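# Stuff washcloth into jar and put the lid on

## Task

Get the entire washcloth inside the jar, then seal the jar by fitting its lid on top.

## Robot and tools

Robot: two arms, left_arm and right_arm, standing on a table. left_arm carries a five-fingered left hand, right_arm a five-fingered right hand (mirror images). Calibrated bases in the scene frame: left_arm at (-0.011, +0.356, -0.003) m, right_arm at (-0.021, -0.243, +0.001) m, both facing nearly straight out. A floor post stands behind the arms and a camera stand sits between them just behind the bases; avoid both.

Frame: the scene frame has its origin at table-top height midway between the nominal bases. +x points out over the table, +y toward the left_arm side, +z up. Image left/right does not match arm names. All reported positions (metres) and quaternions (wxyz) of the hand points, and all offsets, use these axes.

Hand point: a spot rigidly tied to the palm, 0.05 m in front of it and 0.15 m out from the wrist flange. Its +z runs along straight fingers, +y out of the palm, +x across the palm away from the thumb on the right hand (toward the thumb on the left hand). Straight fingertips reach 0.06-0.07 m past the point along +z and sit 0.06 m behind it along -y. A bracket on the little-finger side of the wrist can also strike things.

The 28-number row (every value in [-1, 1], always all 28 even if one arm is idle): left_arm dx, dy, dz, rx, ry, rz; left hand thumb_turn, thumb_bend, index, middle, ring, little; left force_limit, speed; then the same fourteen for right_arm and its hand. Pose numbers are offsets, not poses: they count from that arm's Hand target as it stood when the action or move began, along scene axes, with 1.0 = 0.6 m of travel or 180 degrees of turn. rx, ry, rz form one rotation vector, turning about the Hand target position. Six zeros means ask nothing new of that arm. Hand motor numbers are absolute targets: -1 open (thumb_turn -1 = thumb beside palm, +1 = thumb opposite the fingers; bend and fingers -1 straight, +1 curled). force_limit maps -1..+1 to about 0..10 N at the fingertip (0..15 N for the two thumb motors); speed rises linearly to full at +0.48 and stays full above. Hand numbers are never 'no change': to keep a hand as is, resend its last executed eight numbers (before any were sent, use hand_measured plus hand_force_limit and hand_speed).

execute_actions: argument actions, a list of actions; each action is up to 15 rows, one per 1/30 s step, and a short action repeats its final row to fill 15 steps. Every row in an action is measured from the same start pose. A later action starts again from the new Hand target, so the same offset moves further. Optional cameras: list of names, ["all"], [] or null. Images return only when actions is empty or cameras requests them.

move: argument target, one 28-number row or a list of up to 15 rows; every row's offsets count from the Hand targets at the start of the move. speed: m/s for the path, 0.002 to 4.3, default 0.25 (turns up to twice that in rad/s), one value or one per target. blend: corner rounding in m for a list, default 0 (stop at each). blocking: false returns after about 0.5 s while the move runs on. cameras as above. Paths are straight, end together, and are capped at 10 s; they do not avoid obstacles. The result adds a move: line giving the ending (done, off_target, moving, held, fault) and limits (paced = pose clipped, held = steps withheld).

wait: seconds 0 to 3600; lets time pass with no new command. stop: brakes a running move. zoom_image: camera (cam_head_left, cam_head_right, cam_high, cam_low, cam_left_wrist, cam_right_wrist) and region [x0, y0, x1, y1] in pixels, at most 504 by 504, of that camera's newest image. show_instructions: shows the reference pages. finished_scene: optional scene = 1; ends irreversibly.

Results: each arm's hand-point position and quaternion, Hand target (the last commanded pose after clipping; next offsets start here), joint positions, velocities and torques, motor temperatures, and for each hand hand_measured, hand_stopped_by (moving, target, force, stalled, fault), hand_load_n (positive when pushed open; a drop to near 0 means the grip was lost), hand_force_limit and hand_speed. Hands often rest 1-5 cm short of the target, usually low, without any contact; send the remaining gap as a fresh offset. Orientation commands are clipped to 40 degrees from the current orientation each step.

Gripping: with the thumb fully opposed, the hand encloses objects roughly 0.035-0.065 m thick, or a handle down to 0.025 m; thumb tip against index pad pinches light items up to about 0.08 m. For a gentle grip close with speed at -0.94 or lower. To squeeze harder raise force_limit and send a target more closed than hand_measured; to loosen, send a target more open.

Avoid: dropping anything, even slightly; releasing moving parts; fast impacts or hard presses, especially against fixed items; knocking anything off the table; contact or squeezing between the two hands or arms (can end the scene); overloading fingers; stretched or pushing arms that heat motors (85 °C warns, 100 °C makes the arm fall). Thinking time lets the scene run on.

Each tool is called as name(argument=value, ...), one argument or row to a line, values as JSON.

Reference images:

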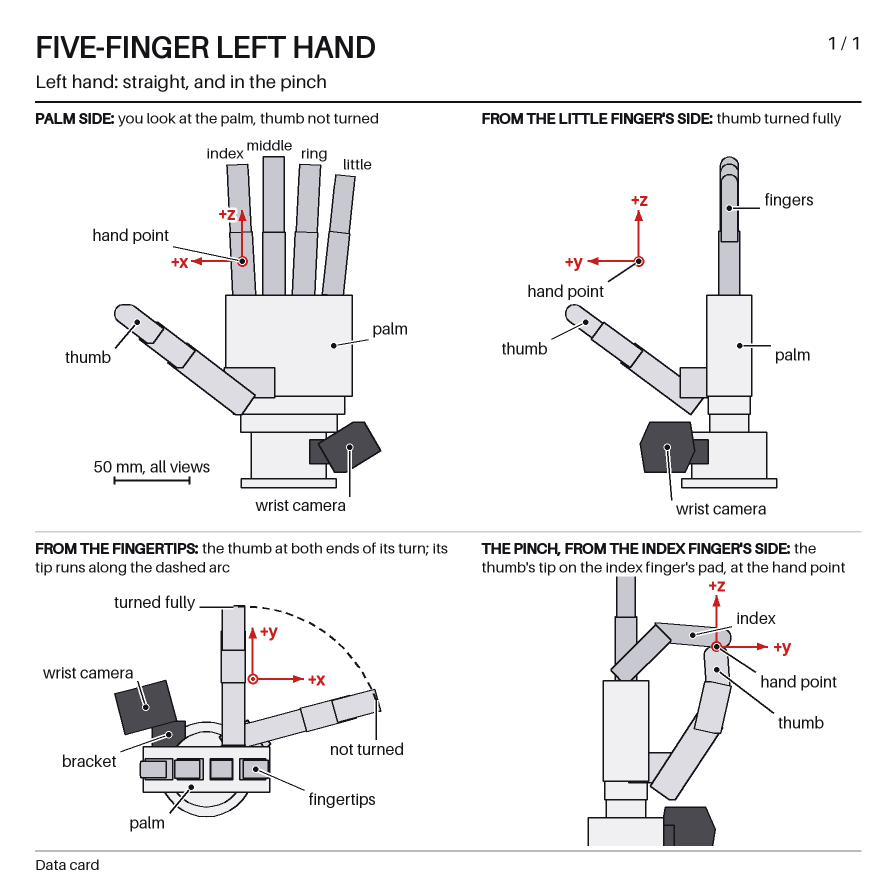

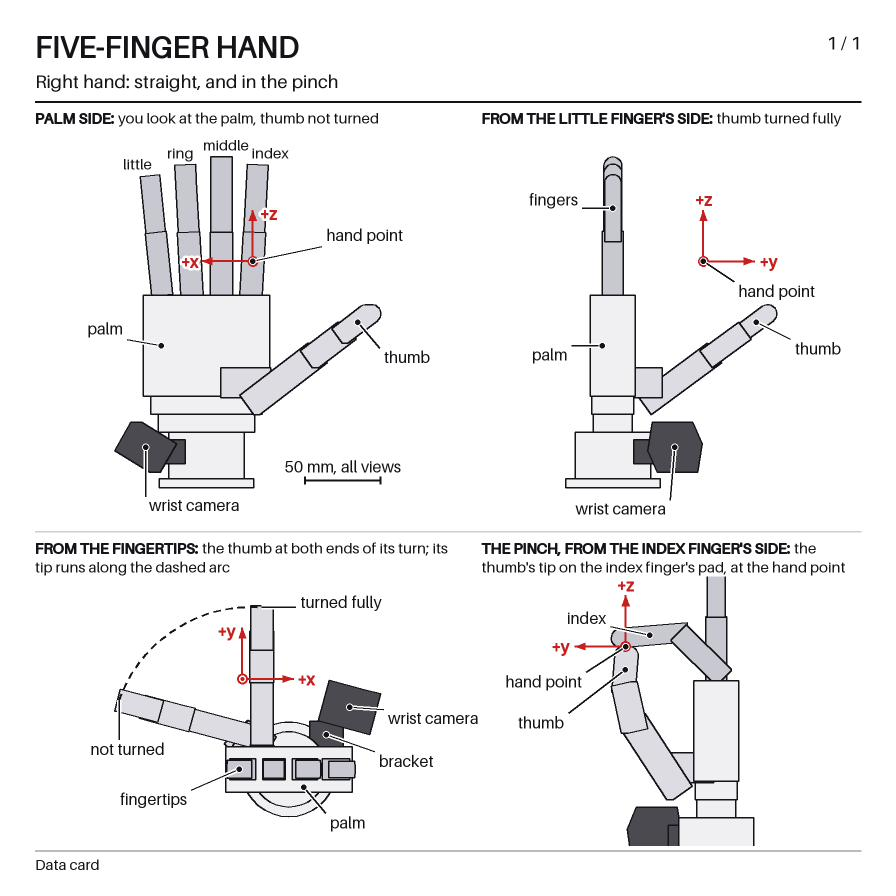

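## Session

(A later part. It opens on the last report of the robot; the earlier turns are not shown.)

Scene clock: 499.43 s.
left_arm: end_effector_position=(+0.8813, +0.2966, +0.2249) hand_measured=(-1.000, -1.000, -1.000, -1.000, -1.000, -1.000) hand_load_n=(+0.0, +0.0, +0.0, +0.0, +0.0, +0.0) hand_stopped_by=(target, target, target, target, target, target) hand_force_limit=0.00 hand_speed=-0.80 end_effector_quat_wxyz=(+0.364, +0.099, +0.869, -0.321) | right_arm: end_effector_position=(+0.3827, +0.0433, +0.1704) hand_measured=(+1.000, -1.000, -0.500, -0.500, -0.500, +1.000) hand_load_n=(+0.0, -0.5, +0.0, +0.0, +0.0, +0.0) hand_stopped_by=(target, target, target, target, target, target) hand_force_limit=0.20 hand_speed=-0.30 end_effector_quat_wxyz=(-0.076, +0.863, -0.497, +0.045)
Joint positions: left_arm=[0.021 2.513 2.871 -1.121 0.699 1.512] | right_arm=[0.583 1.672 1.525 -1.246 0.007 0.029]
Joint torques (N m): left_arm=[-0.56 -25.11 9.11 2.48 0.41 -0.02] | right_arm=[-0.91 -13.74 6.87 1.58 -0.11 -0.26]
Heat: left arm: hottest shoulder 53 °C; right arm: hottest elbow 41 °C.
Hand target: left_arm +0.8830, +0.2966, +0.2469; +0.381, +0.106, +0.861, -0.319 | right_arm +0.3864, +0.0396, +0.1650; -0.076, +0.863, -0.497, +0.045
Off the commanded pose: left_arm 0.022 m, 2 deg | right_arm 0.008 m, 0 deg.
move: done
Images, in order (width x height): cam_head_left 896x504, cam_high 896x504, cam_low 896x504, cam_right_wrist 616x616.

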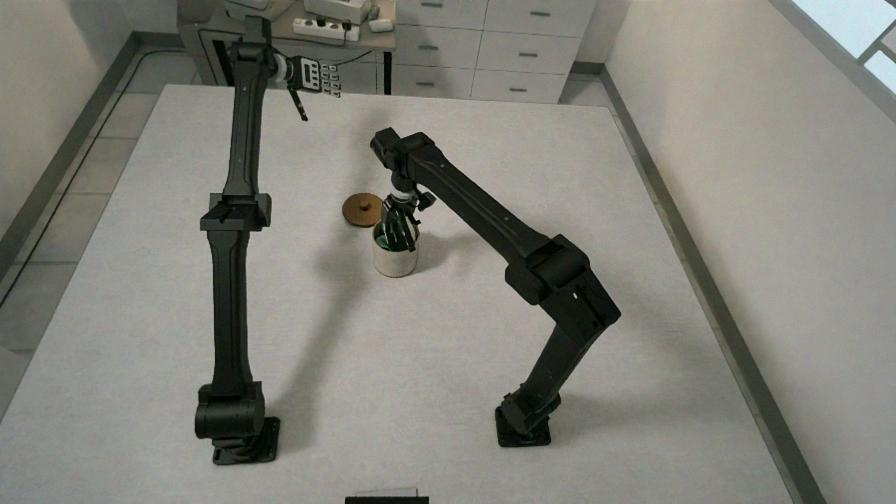

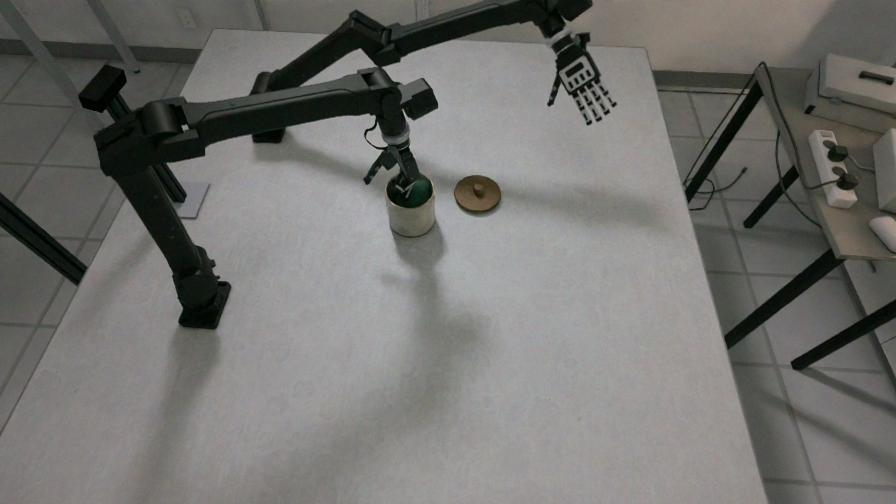

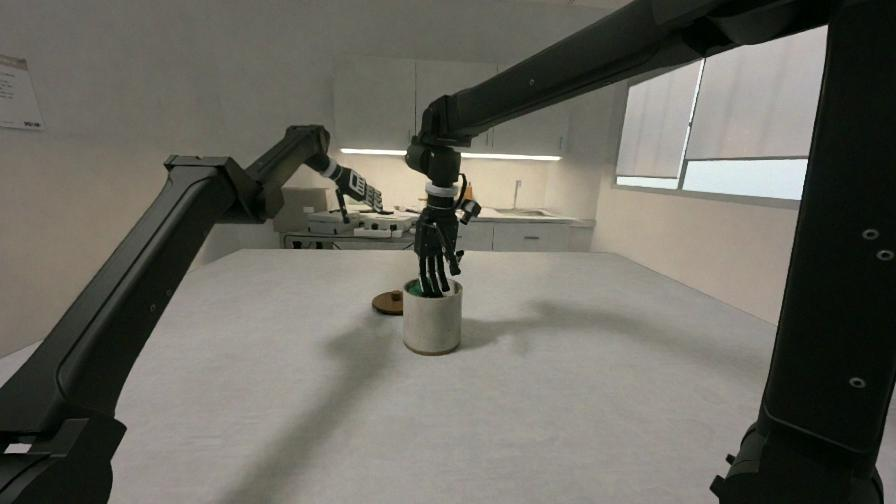

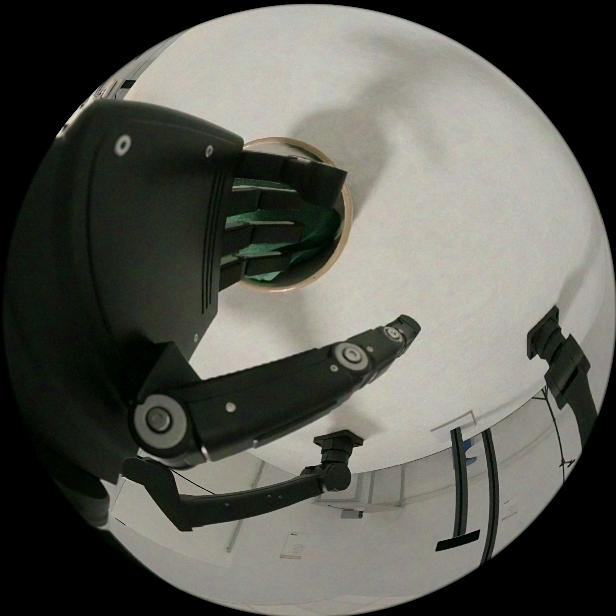

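move(
  target=[
    [0,0,0,0,0,0,-1,-1,-1,-1,-1,-1,0,-0.8, 0.0,0.006,-0.035,0,0,0,1,-1,-0.5,-0.5,-0.5,1,0.2,-0.3],
    [0,0,0,0,0,0,-1,-1,-1,-1,-1,-1,0,-0.8, -0.005,0.0,0.2,0,0,0,1,-1,-0.5,-0.5,-0.5,1,0.2,-0.3],
  ],
  cameras=["cam_low","cam_high","cam_head_left","cam_right_wrist"],
  speed=0.1,
)

zoom_image(
  camera="cam_high",
  region=[350, 120, 480, 250],
)

zoom_image(
  camera="cam_head_left",
  region=[330, 160, 460, 290],
)

zoom_image(
  camera="cam_low",
  region=[370, 190, 500, 370],
)

Scene clock: 511.87 s.
left_arm: end_effector_position=(+0.8813, +0.2966, +0.2249) hand_measured=(-1.000, -1.000, -1.000, -1.000, -1.000, -1.000) hand_load_n=(+0.0, +0.0, +0.0, +0.5, +0.0, +0.0) hand_stopped_by=(target, target, target, target, target, target) hand_force_limit=0.00 hand_speed=-0.80 end_effector_quat_wxyz=(+0.364, +0.099, +0.869, -0.321) | right_arm: end_effector_position=(+0.3742, +0.0381, +0.2624) hand_measured=(+1.000, -1.000, -0.500, -0.500, -0.500, +1.000) hand_load_n=(+0.0, -0.5, +0.0, +0.0, +0.0, +0.0) hand_stopped_by=(target, target, target, target, target, target) hand_force_limit=0.20 hand_speed=-0.30 end_effector_quat_wxyz=(-0.055, +0.865, -0.498, +0.034)
Joint positions: left_arm=[0.021 2.513 2.871 -1.121 0.699 1.512] | right_arm=[0.583 1.675 1.767 -1.535 0.007 0.029]
Joint torques (N m): left_arm=[0.56 -25.05 9.13 2.25 0.35 -0.01] | right_arm=[-0.62 -14.92 11.25 0.47 -0.08 -0.24]
Heat: left arm: hottest shoulder 54 °C; right arm: hottest elbow 41 °C.
Hand target: left_arm +0.8830, +0.2966, +0.2469; +0.381, +0.106, +0.861, -0.319 | right_arm +0.3834, +0.0396, +0.2849; -0.076, +0.863, -0.497, +0.045
Off the commanded pose: left_arm 0.022 m, 2 deg | right_arm 0.024 m, 3 deg.
move: off_target (right_arm)
Images, in order (width x height): cam_head_left 896x504, cam_high 896x504, cam_low 896x504, cam_right_wrist 616x616.

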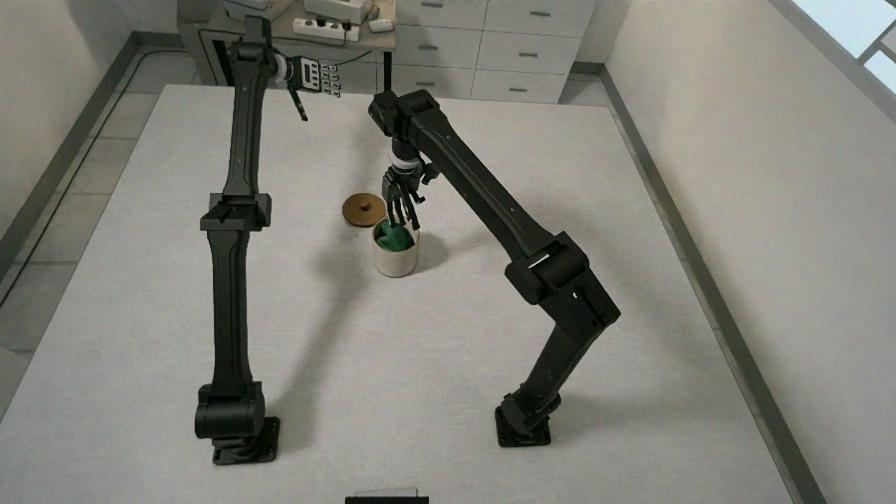

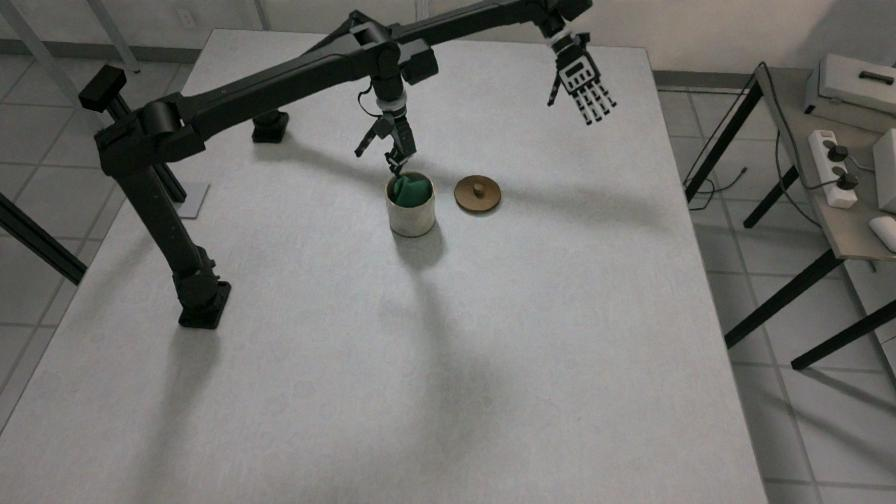

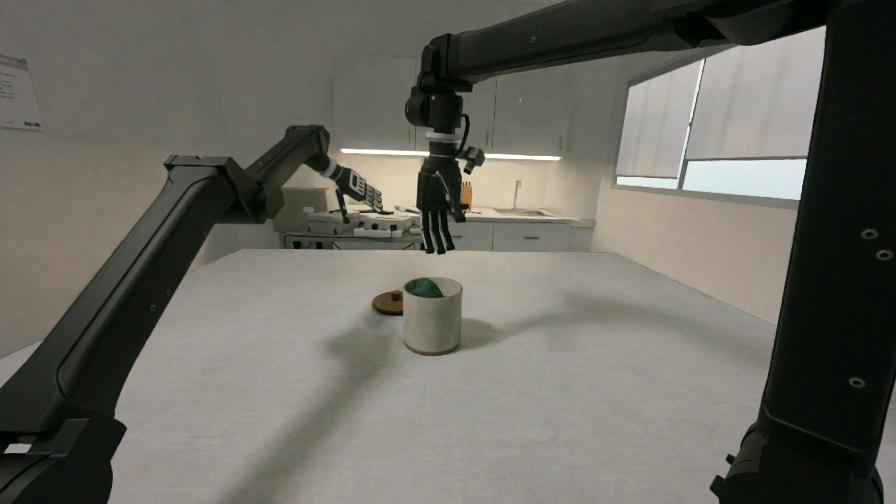

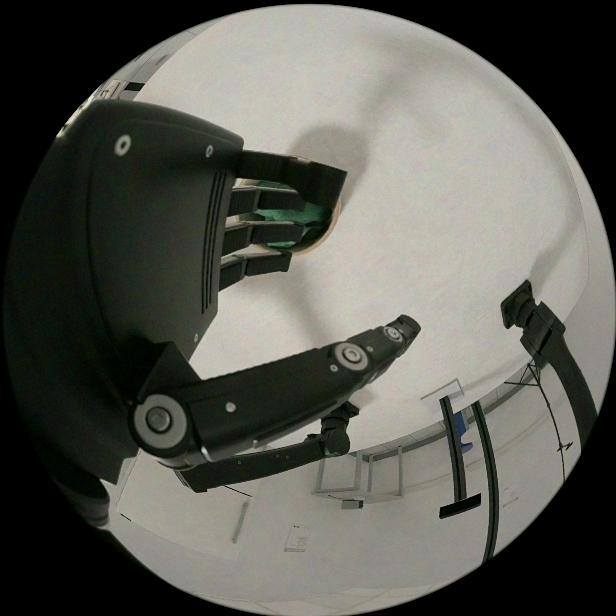

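Scaled by 3.877 from the camera's image (finer frame: 1280x720).

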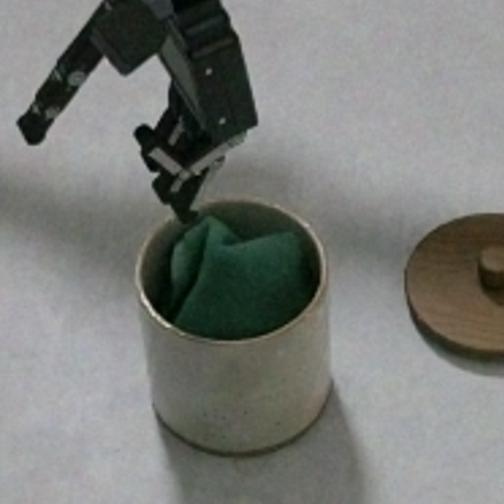

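Scaled by 3.877 from the camera's image (finer frame: 1280x720).

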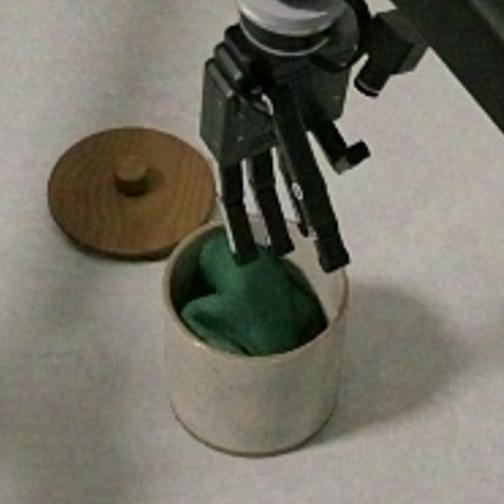

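Scaled by 2.800 from the camera's image (finer frame: 1280x720).

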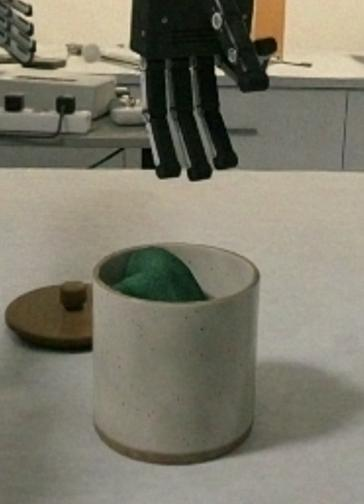

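move(
  target=[
    [0,0,0,0,0,0,-1,-1,-1,-1,-1,-1,0,-0.8, 0.021,0.050,-0.09,0,0,0,1,-1,-0.5,-0.5,-0.5,1,0.2,-0.3],
    [0,0,0,0,0,0,-1,-1,-1,-1,-1,-1,0,-0.8, 0.021,0.048,-0.225,0,0,0,1,-1,-0.5,-0.5,-0.5,1,0.2,-0.3],
  ],
  cameras=["cam_low","cam_high","cam_head_left","cam_right_wrist"],
  speed=0.12,
)

zoom_image(
  camera="cam_high",
  region=[350, 120, 480, 250],
)

zoom_image(
  camera="cam_head_left",
  region=[330, 160, 460, 290],
)

zoom_image(
  camera="cam_low",
  region=[370, 190, 500, 370],
)

Scene clock: 543.27 s.
left_arm: end_effector_position=(+0.8813, +0.2966, +0.2249) hand_measured=(-1.000, -1.000, -1.000, -1.000, -1.000, -1.000) hand_load_n=(+0.0, +0.0, +0.0, +0.0, +0.0, +0.0) hand_stopped_by=(target, target, target, target, target, target) hand_force_limit=0.00 hand_speed=-0.80 end_effector_quat_wxyz=(+0.364, +0.099, +0.869, -0.321) | right_arm: end_effector_position=(+0.3957, +0.0645, +0.1598) hand_measured=(+1.000, -1.000, -0.500, -0.500, -0.500, +1.000) hand_load_n=(+0.0, +0.0, +0.0, +0.0, +0.0, +0.0) hand_stopped_by=(target, target, target, target, target, target) hand_force_limit=0.20 hand_speed=-0.30 end_effector_quat_wxyz=(-0.080, +0.865, -0.493, +0.047)
Joint positions: left_arm=[0.021 2.513 2.871 -1.121 0.699 1.512] | right_arm=[0.605 1.73 1.573 -1.229 0.01 0.04]
Joint torques (N m): left_arm=[0.09 -24.94 9.06 2.19 0.44 0.01] | right_arm=[0.44 -13.8 6.97 1.61 0.03 -0.05]
Heat: left arm: hottest shoulder 54 °C; right arm: hottest elbow 44 °C.
Hand target: left_arm +0.8830, +0.2966, +0.2469; +0.381, +0.106, +0.861, -0.319 | right_arm +0.3961, +0.0684, +0.1501; -0.076, +0.863, -0.497, +0.045
Off the commanded pose: left_arm 0.022 m, 2 deg | right_arm 0.011 m, 1 deg.
move: off_target (right_arm)
Images, in order (width x height): cam_head_left 896x504, cam_high 896x504, cam_low 896x504, cam_right_wrist 616x616.

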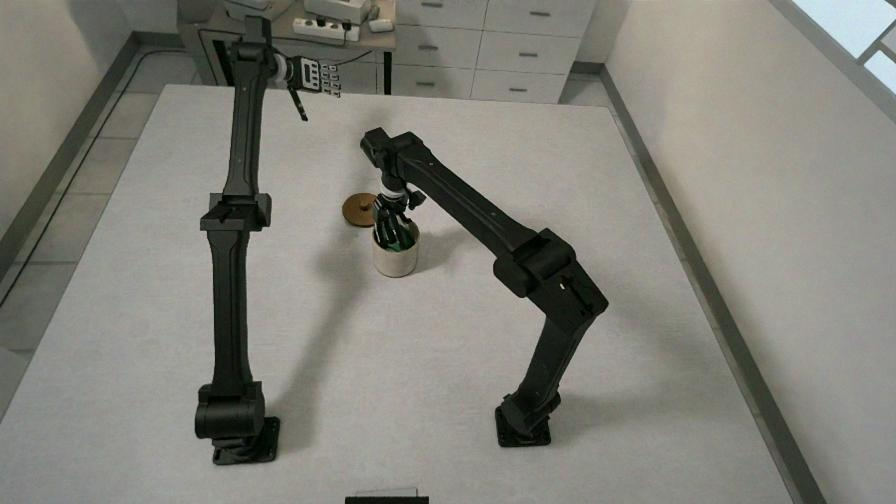

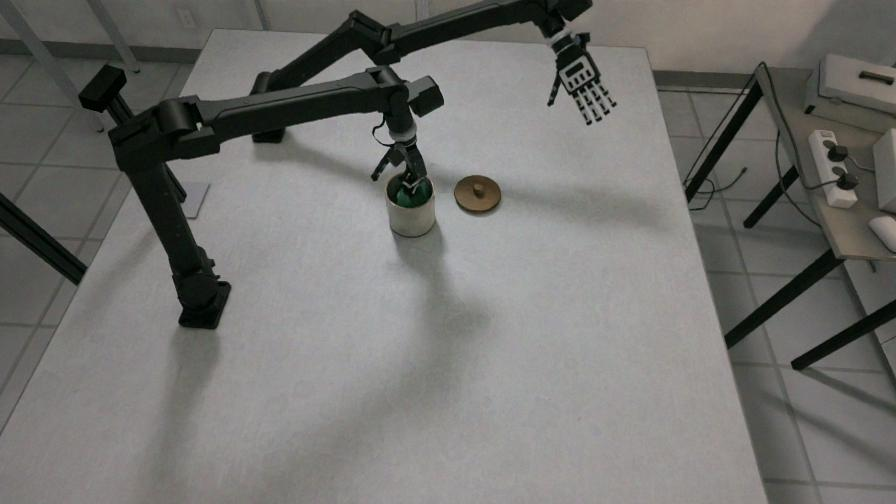

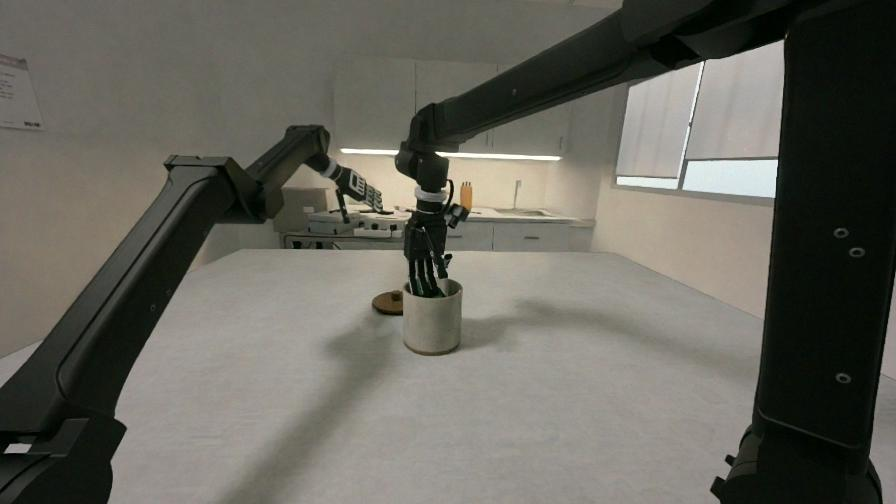

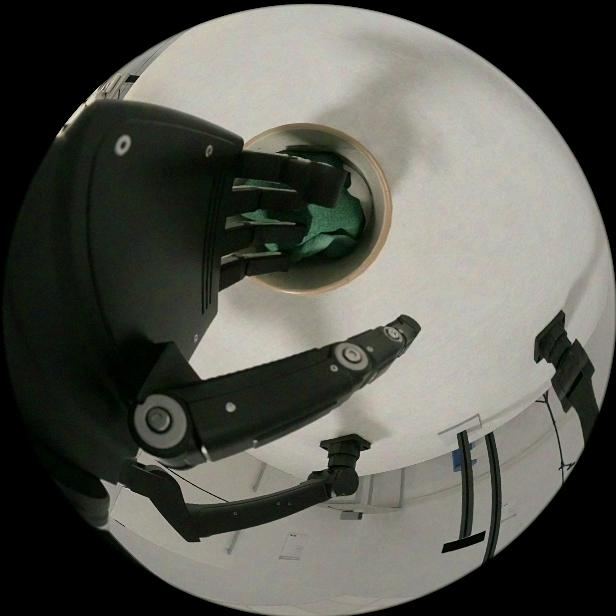

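Scaled by 3.877 from the camera's image (finer frame: 1280x720).

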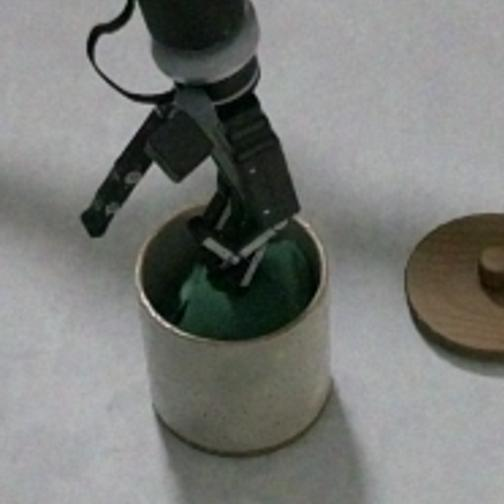

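Scaled by 3.877 from the camera's image (finer frame: 1280x720).

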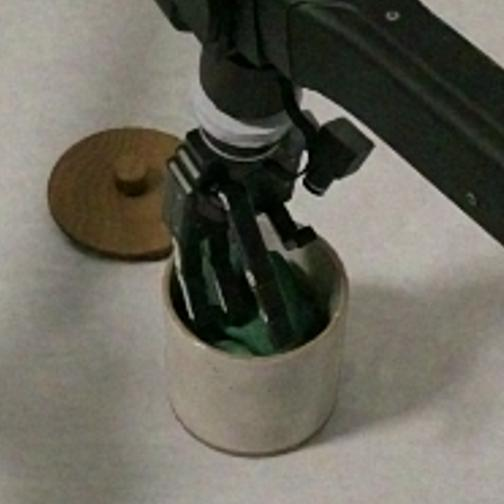

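Scaled by 2.800 from the camera's image (finer frame: 1280x720).

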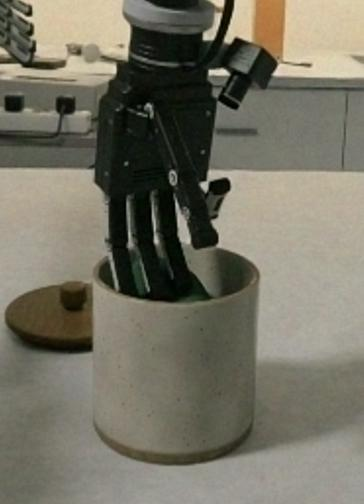

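move(
  target=[
    [0,0,0,0,0,0,-1,-1,-1,-1,-1,-1,0,-0.8, -0.005,0.0,-0.035,0,0,0,1,-1,-0.5,-0.5,-0.5,1,0.2,-0.3],
    [0,0,0,0,0,0,-1,-1,-1,-1,-1,-1,0,-0.8, -0.01,-0.055,-0.04,0,0,0,1,-1,-0.5,-0.5,-0.5,1,0.2,-0.3],
    [0,0,0,0,0,0,-1,-1,-1,-1,-1,-1,0,-0.8, -0.01,-0.055,0.2,0,0,0,1,-1,-0.5,-0.5,-0.5,1,0.2,-0.3],
  ],
  cameras=["cam_low","cam_high","cam_head_left","cam_right_wrist"],
  speed=0.1,
)

zoom_image(
  camera="cam_high",
  region=[350, 120, 480, 250],
)

zoom_image(
  camera="cam_head_left",
  region=[330, 160, 460, 290],
)

zoom_image(
  camera="cam_low",
  region=[370, 190, 500, 370],
)

Scene clock: 562.00 s.
left_arm: end_effector_position=(+0.8813, +0.2966, +0.2249) hand_measured=(-1.000, -1.000, -1.000, -1.000, -1.000, -1.000) hand_load_n=(+0.0, +0.0, +0.0, +0.0, +0.0, +0.0) hand_stopped_by=(target, target, target, target, target, target) hand_force_limit=0.00 hand_speed=-0.80 end_effector_quat_wxyz=(+0.364, +0.099, +0.869, -0.321) | right_arm: end_effector_position=(+0.3795, +0.0346, +0.2482) hand_measured=(+1.000, -1.000, -0.500, -0.500, -0.500, +1.000) hand_load_n=(+0.0, +0.0, +0.0, +0.0, +0.5, +0.0) hand_stopped_by=(target, target, target, target, target, target) hand_force_limit=0.20 hand_speed=-0.30 end_effector_quat_wxyz=(-0.056, +0.863, -0.501, +0.033)
Joint positions: left_arm=[0.021 2.513 2.871 -1.121 0.699 1.512] | right_arm=[0.571 1.677 1.733 -1.496 0.004 0.024]
Joint torques (N m): left_arm=[-0.26 -25.58 9.07 2.18 0.43 0.04] | right_arm=[-0.73 -14.92 11.17 0.54 -0.01 -0.3]
Heat: left arm: hottest shoulder 54 °C; right arm: hottest elbow 41 °C.
Hand target: left_arm +0.8830, +0.2966, +0.2469; +0.381, +0.106, +0.861, -0.319 | right_arm +0.3900, +0.0354, +0.2700; -0.076, +0.863, -0.497, +0.045
Off the commanded pose: left_arm 0.022 m, 2 deg | right_arm 0.024 m, 3 deg.
move: off_target (right_arm)
Images, in order (width x height): cam_head_left 896x504, cam_high 896x504, cam_low 896x504, cam_right_wrist 616x616.

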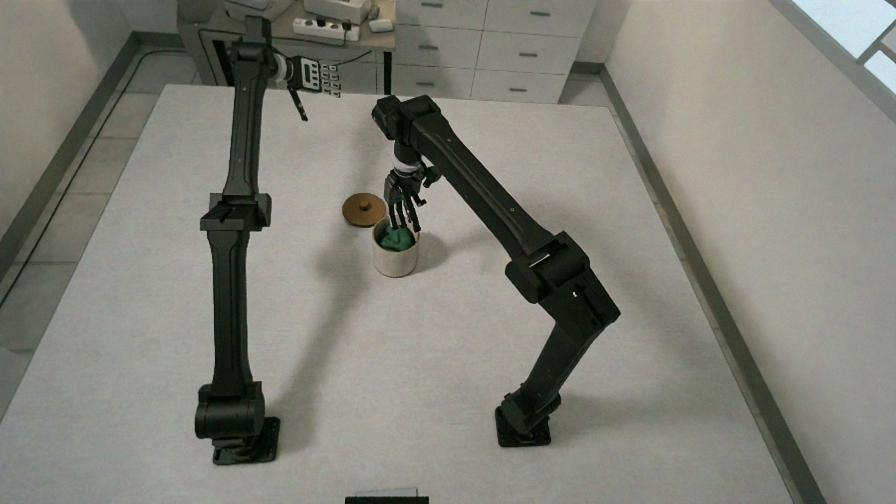

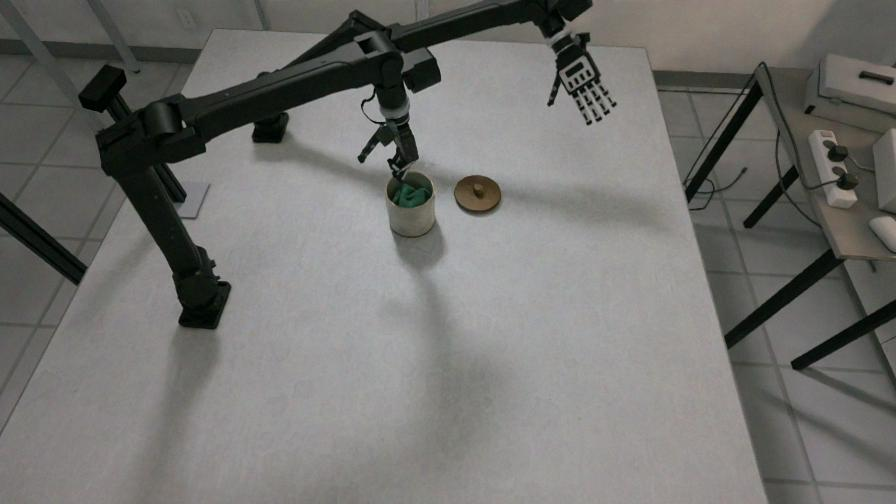

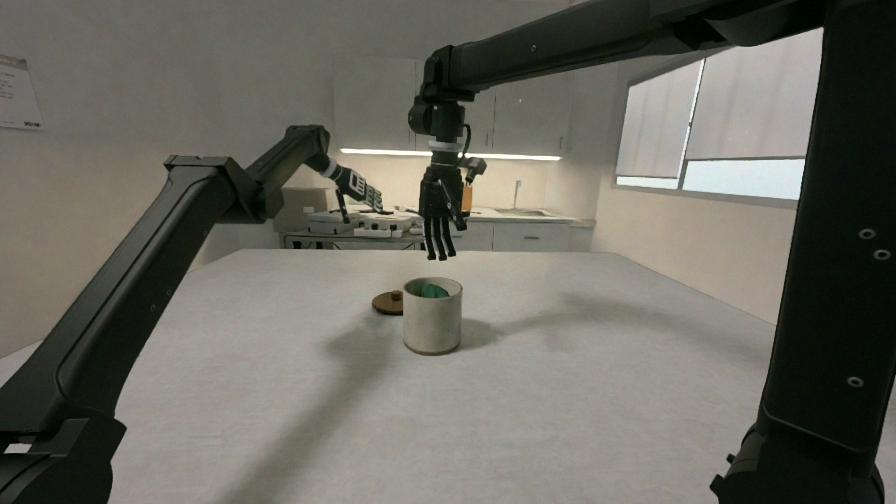

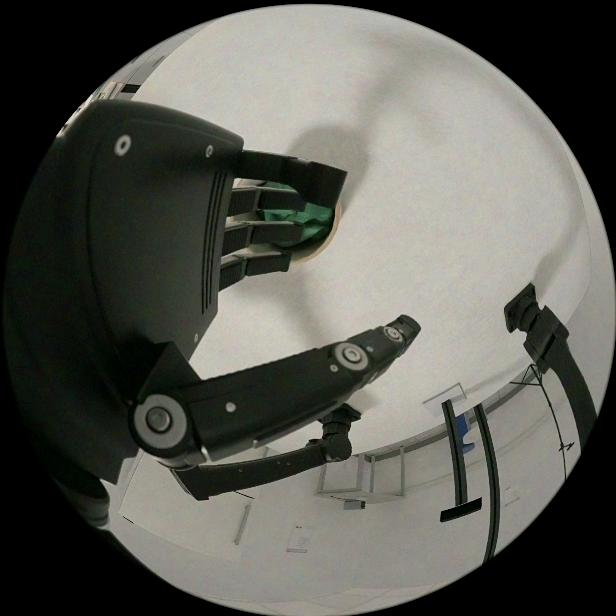

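Scaled by 3.877 from the camera's image (finer frame: 1280x720).

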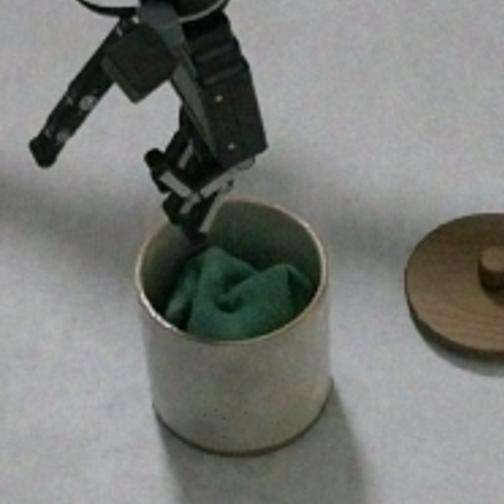

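Scaled by 3.877 from the camera's image (finer frame: 1280x720).

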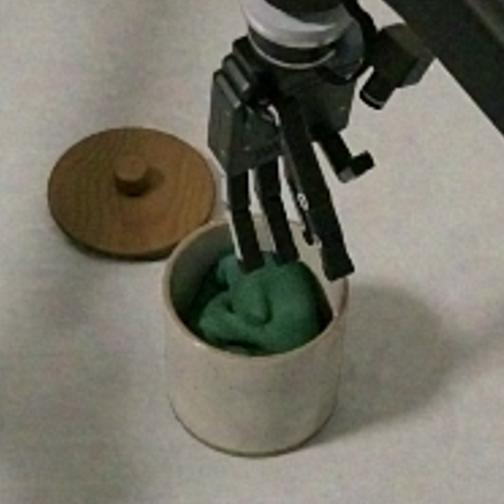

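Scaled by 2.800 from the camera's image (finer frame: 1280x720).

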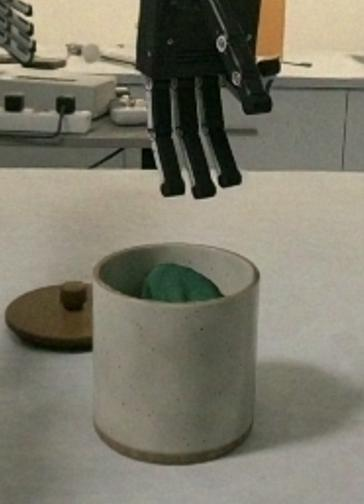

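execute_actions(
  actions=[],
  cameras=["all"],
)

Scene clock: 595.23 s.
left_arm: end_effector_position=(+0.8813, +0.2966, +0.2249) hand_measured=(-1.000, -1.000, -1.000, -1.000, -1.000, -1.000) hand_load_n=(+0.0, +0.0, +0.0, +0.0, +0.0, +0.0) hand_stopped_by=(target, target, target, target, target, target) hand_force_limit=0.00 hand_speed=-0.80 end_effector_quat_wxyz=(+0.364, +0.099, +0.869, -0.321) | right_arm: end_effector_position=(+0.3795, +0.0346, +0.2484) hand_measured=(+1.000, -1.000, -0.500, -0.500, -0.500, +1.000) hand_load_n=(+0.0, +0.0, +0.0, +0.0, +0.0, +0.5) hand_stopped_by=(target, target, target, target, target, target) hand_force_limit=0.20 hand_speed=-0.30 end_effector_quat_wxyz=(-0.056, +0.863, -0.501, +0.033)
Joint positions: left_arm=[0.021 2.513 2.871 -1.121 0.699 1.512] | right_arm=[0.571 1.677 1.734 -1.497 0.004 0.024]
Joint velocities: within noise
Joint torques (N m): left_arm=[0.79 -25.76 9.07 2.28 0.43 0.01] | right_arm=[-0.67 -14.86 11.17 0.51 -0.01 -0.3]
Motor temperatures (°C): left_arm=[30 55 46 30 31 25] | right_arm=[28 37 47 28 27 26]
Heat: left arm: hottest shoulder 55 °C; right arm: hottest elbow 47 °C.
Hand target: left_arm +0.8830, +0.2966, +0.2469; +0.381, +0.106, +0.861, -0.319 | right_arm +0.3900, +0.0354, +0.2701; -0.076, +0.863, -0.497, +0.045
Off the commanded pose: left_arm 0.022 m, 2 deg | right_arm 0.024 m, 3 deg.

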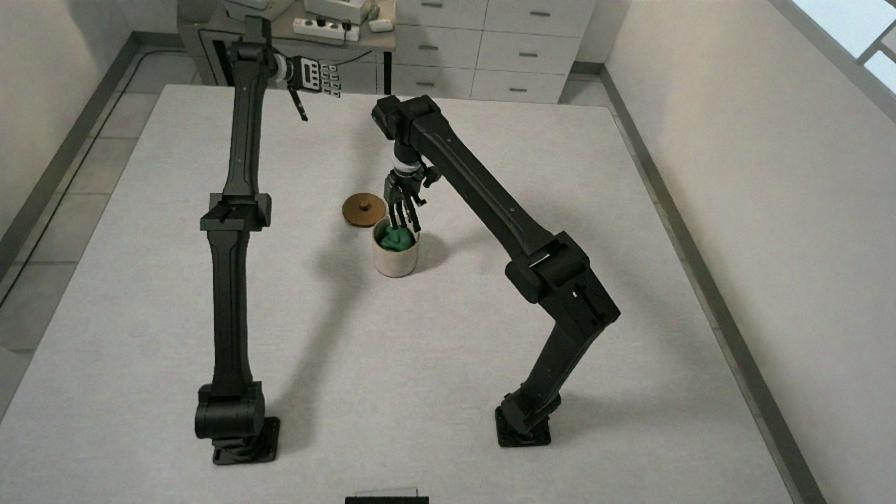

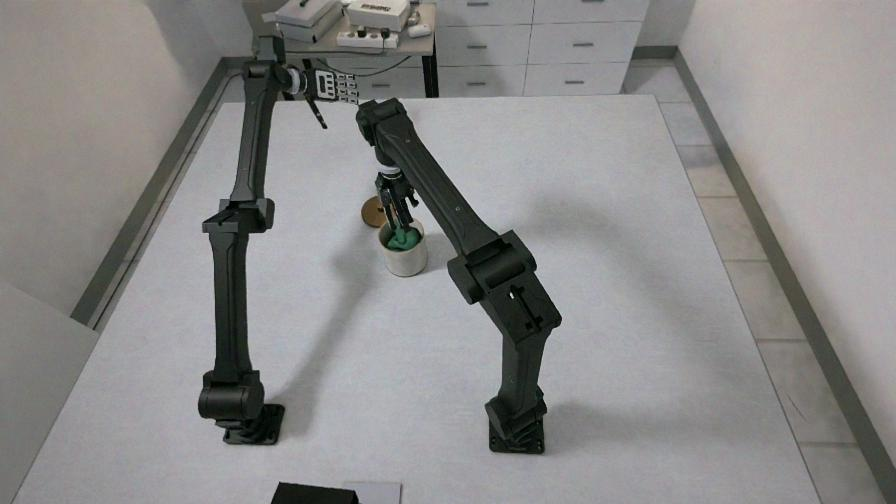

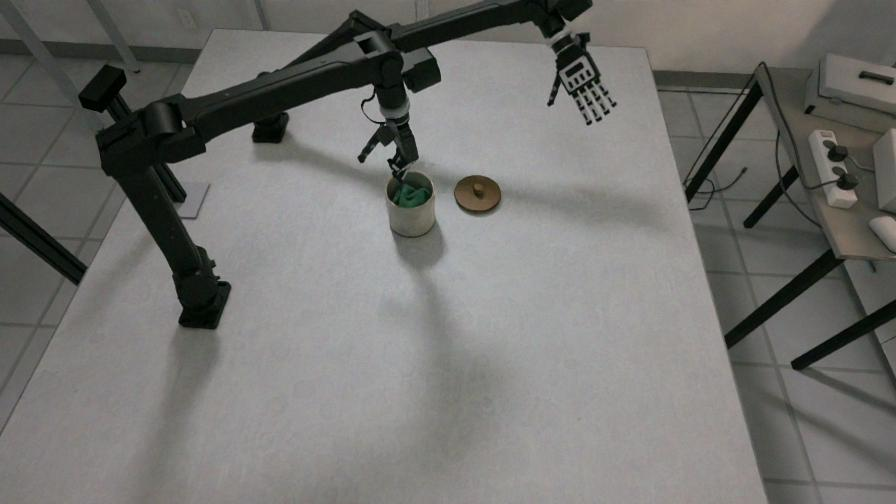

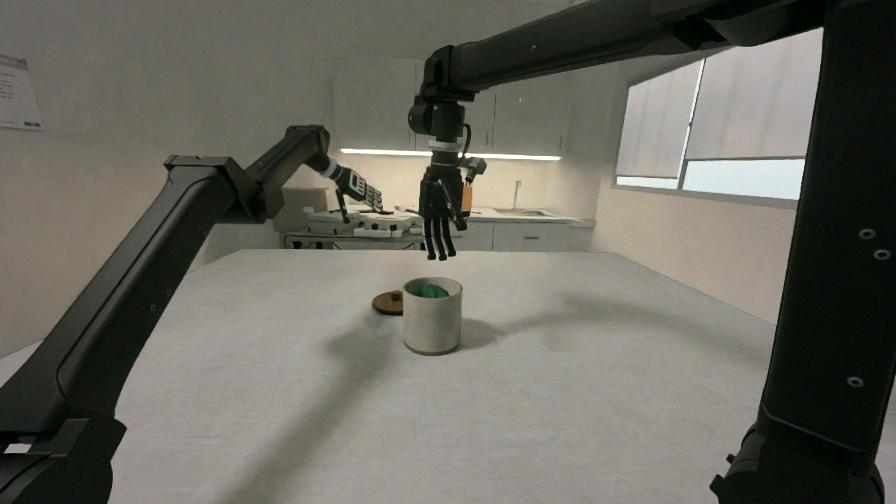

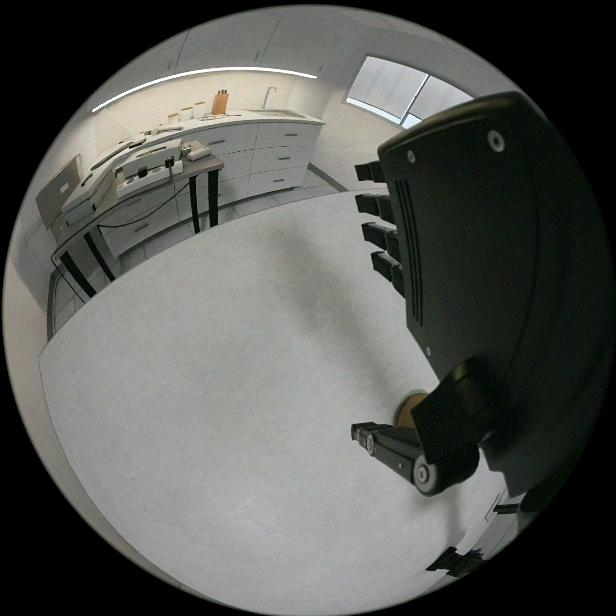

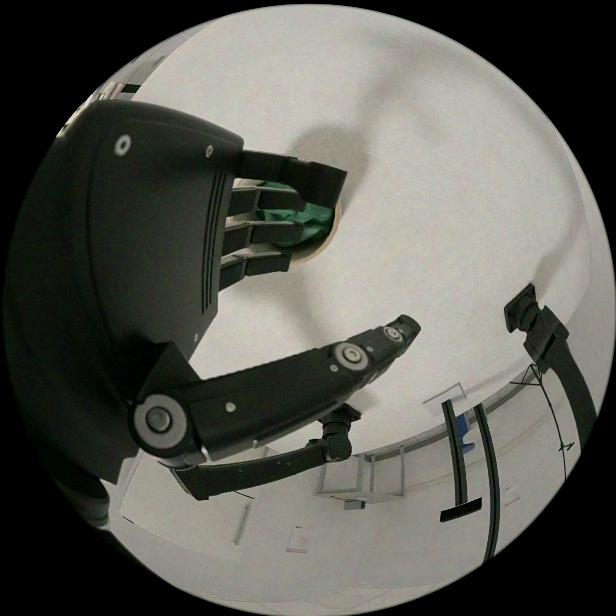

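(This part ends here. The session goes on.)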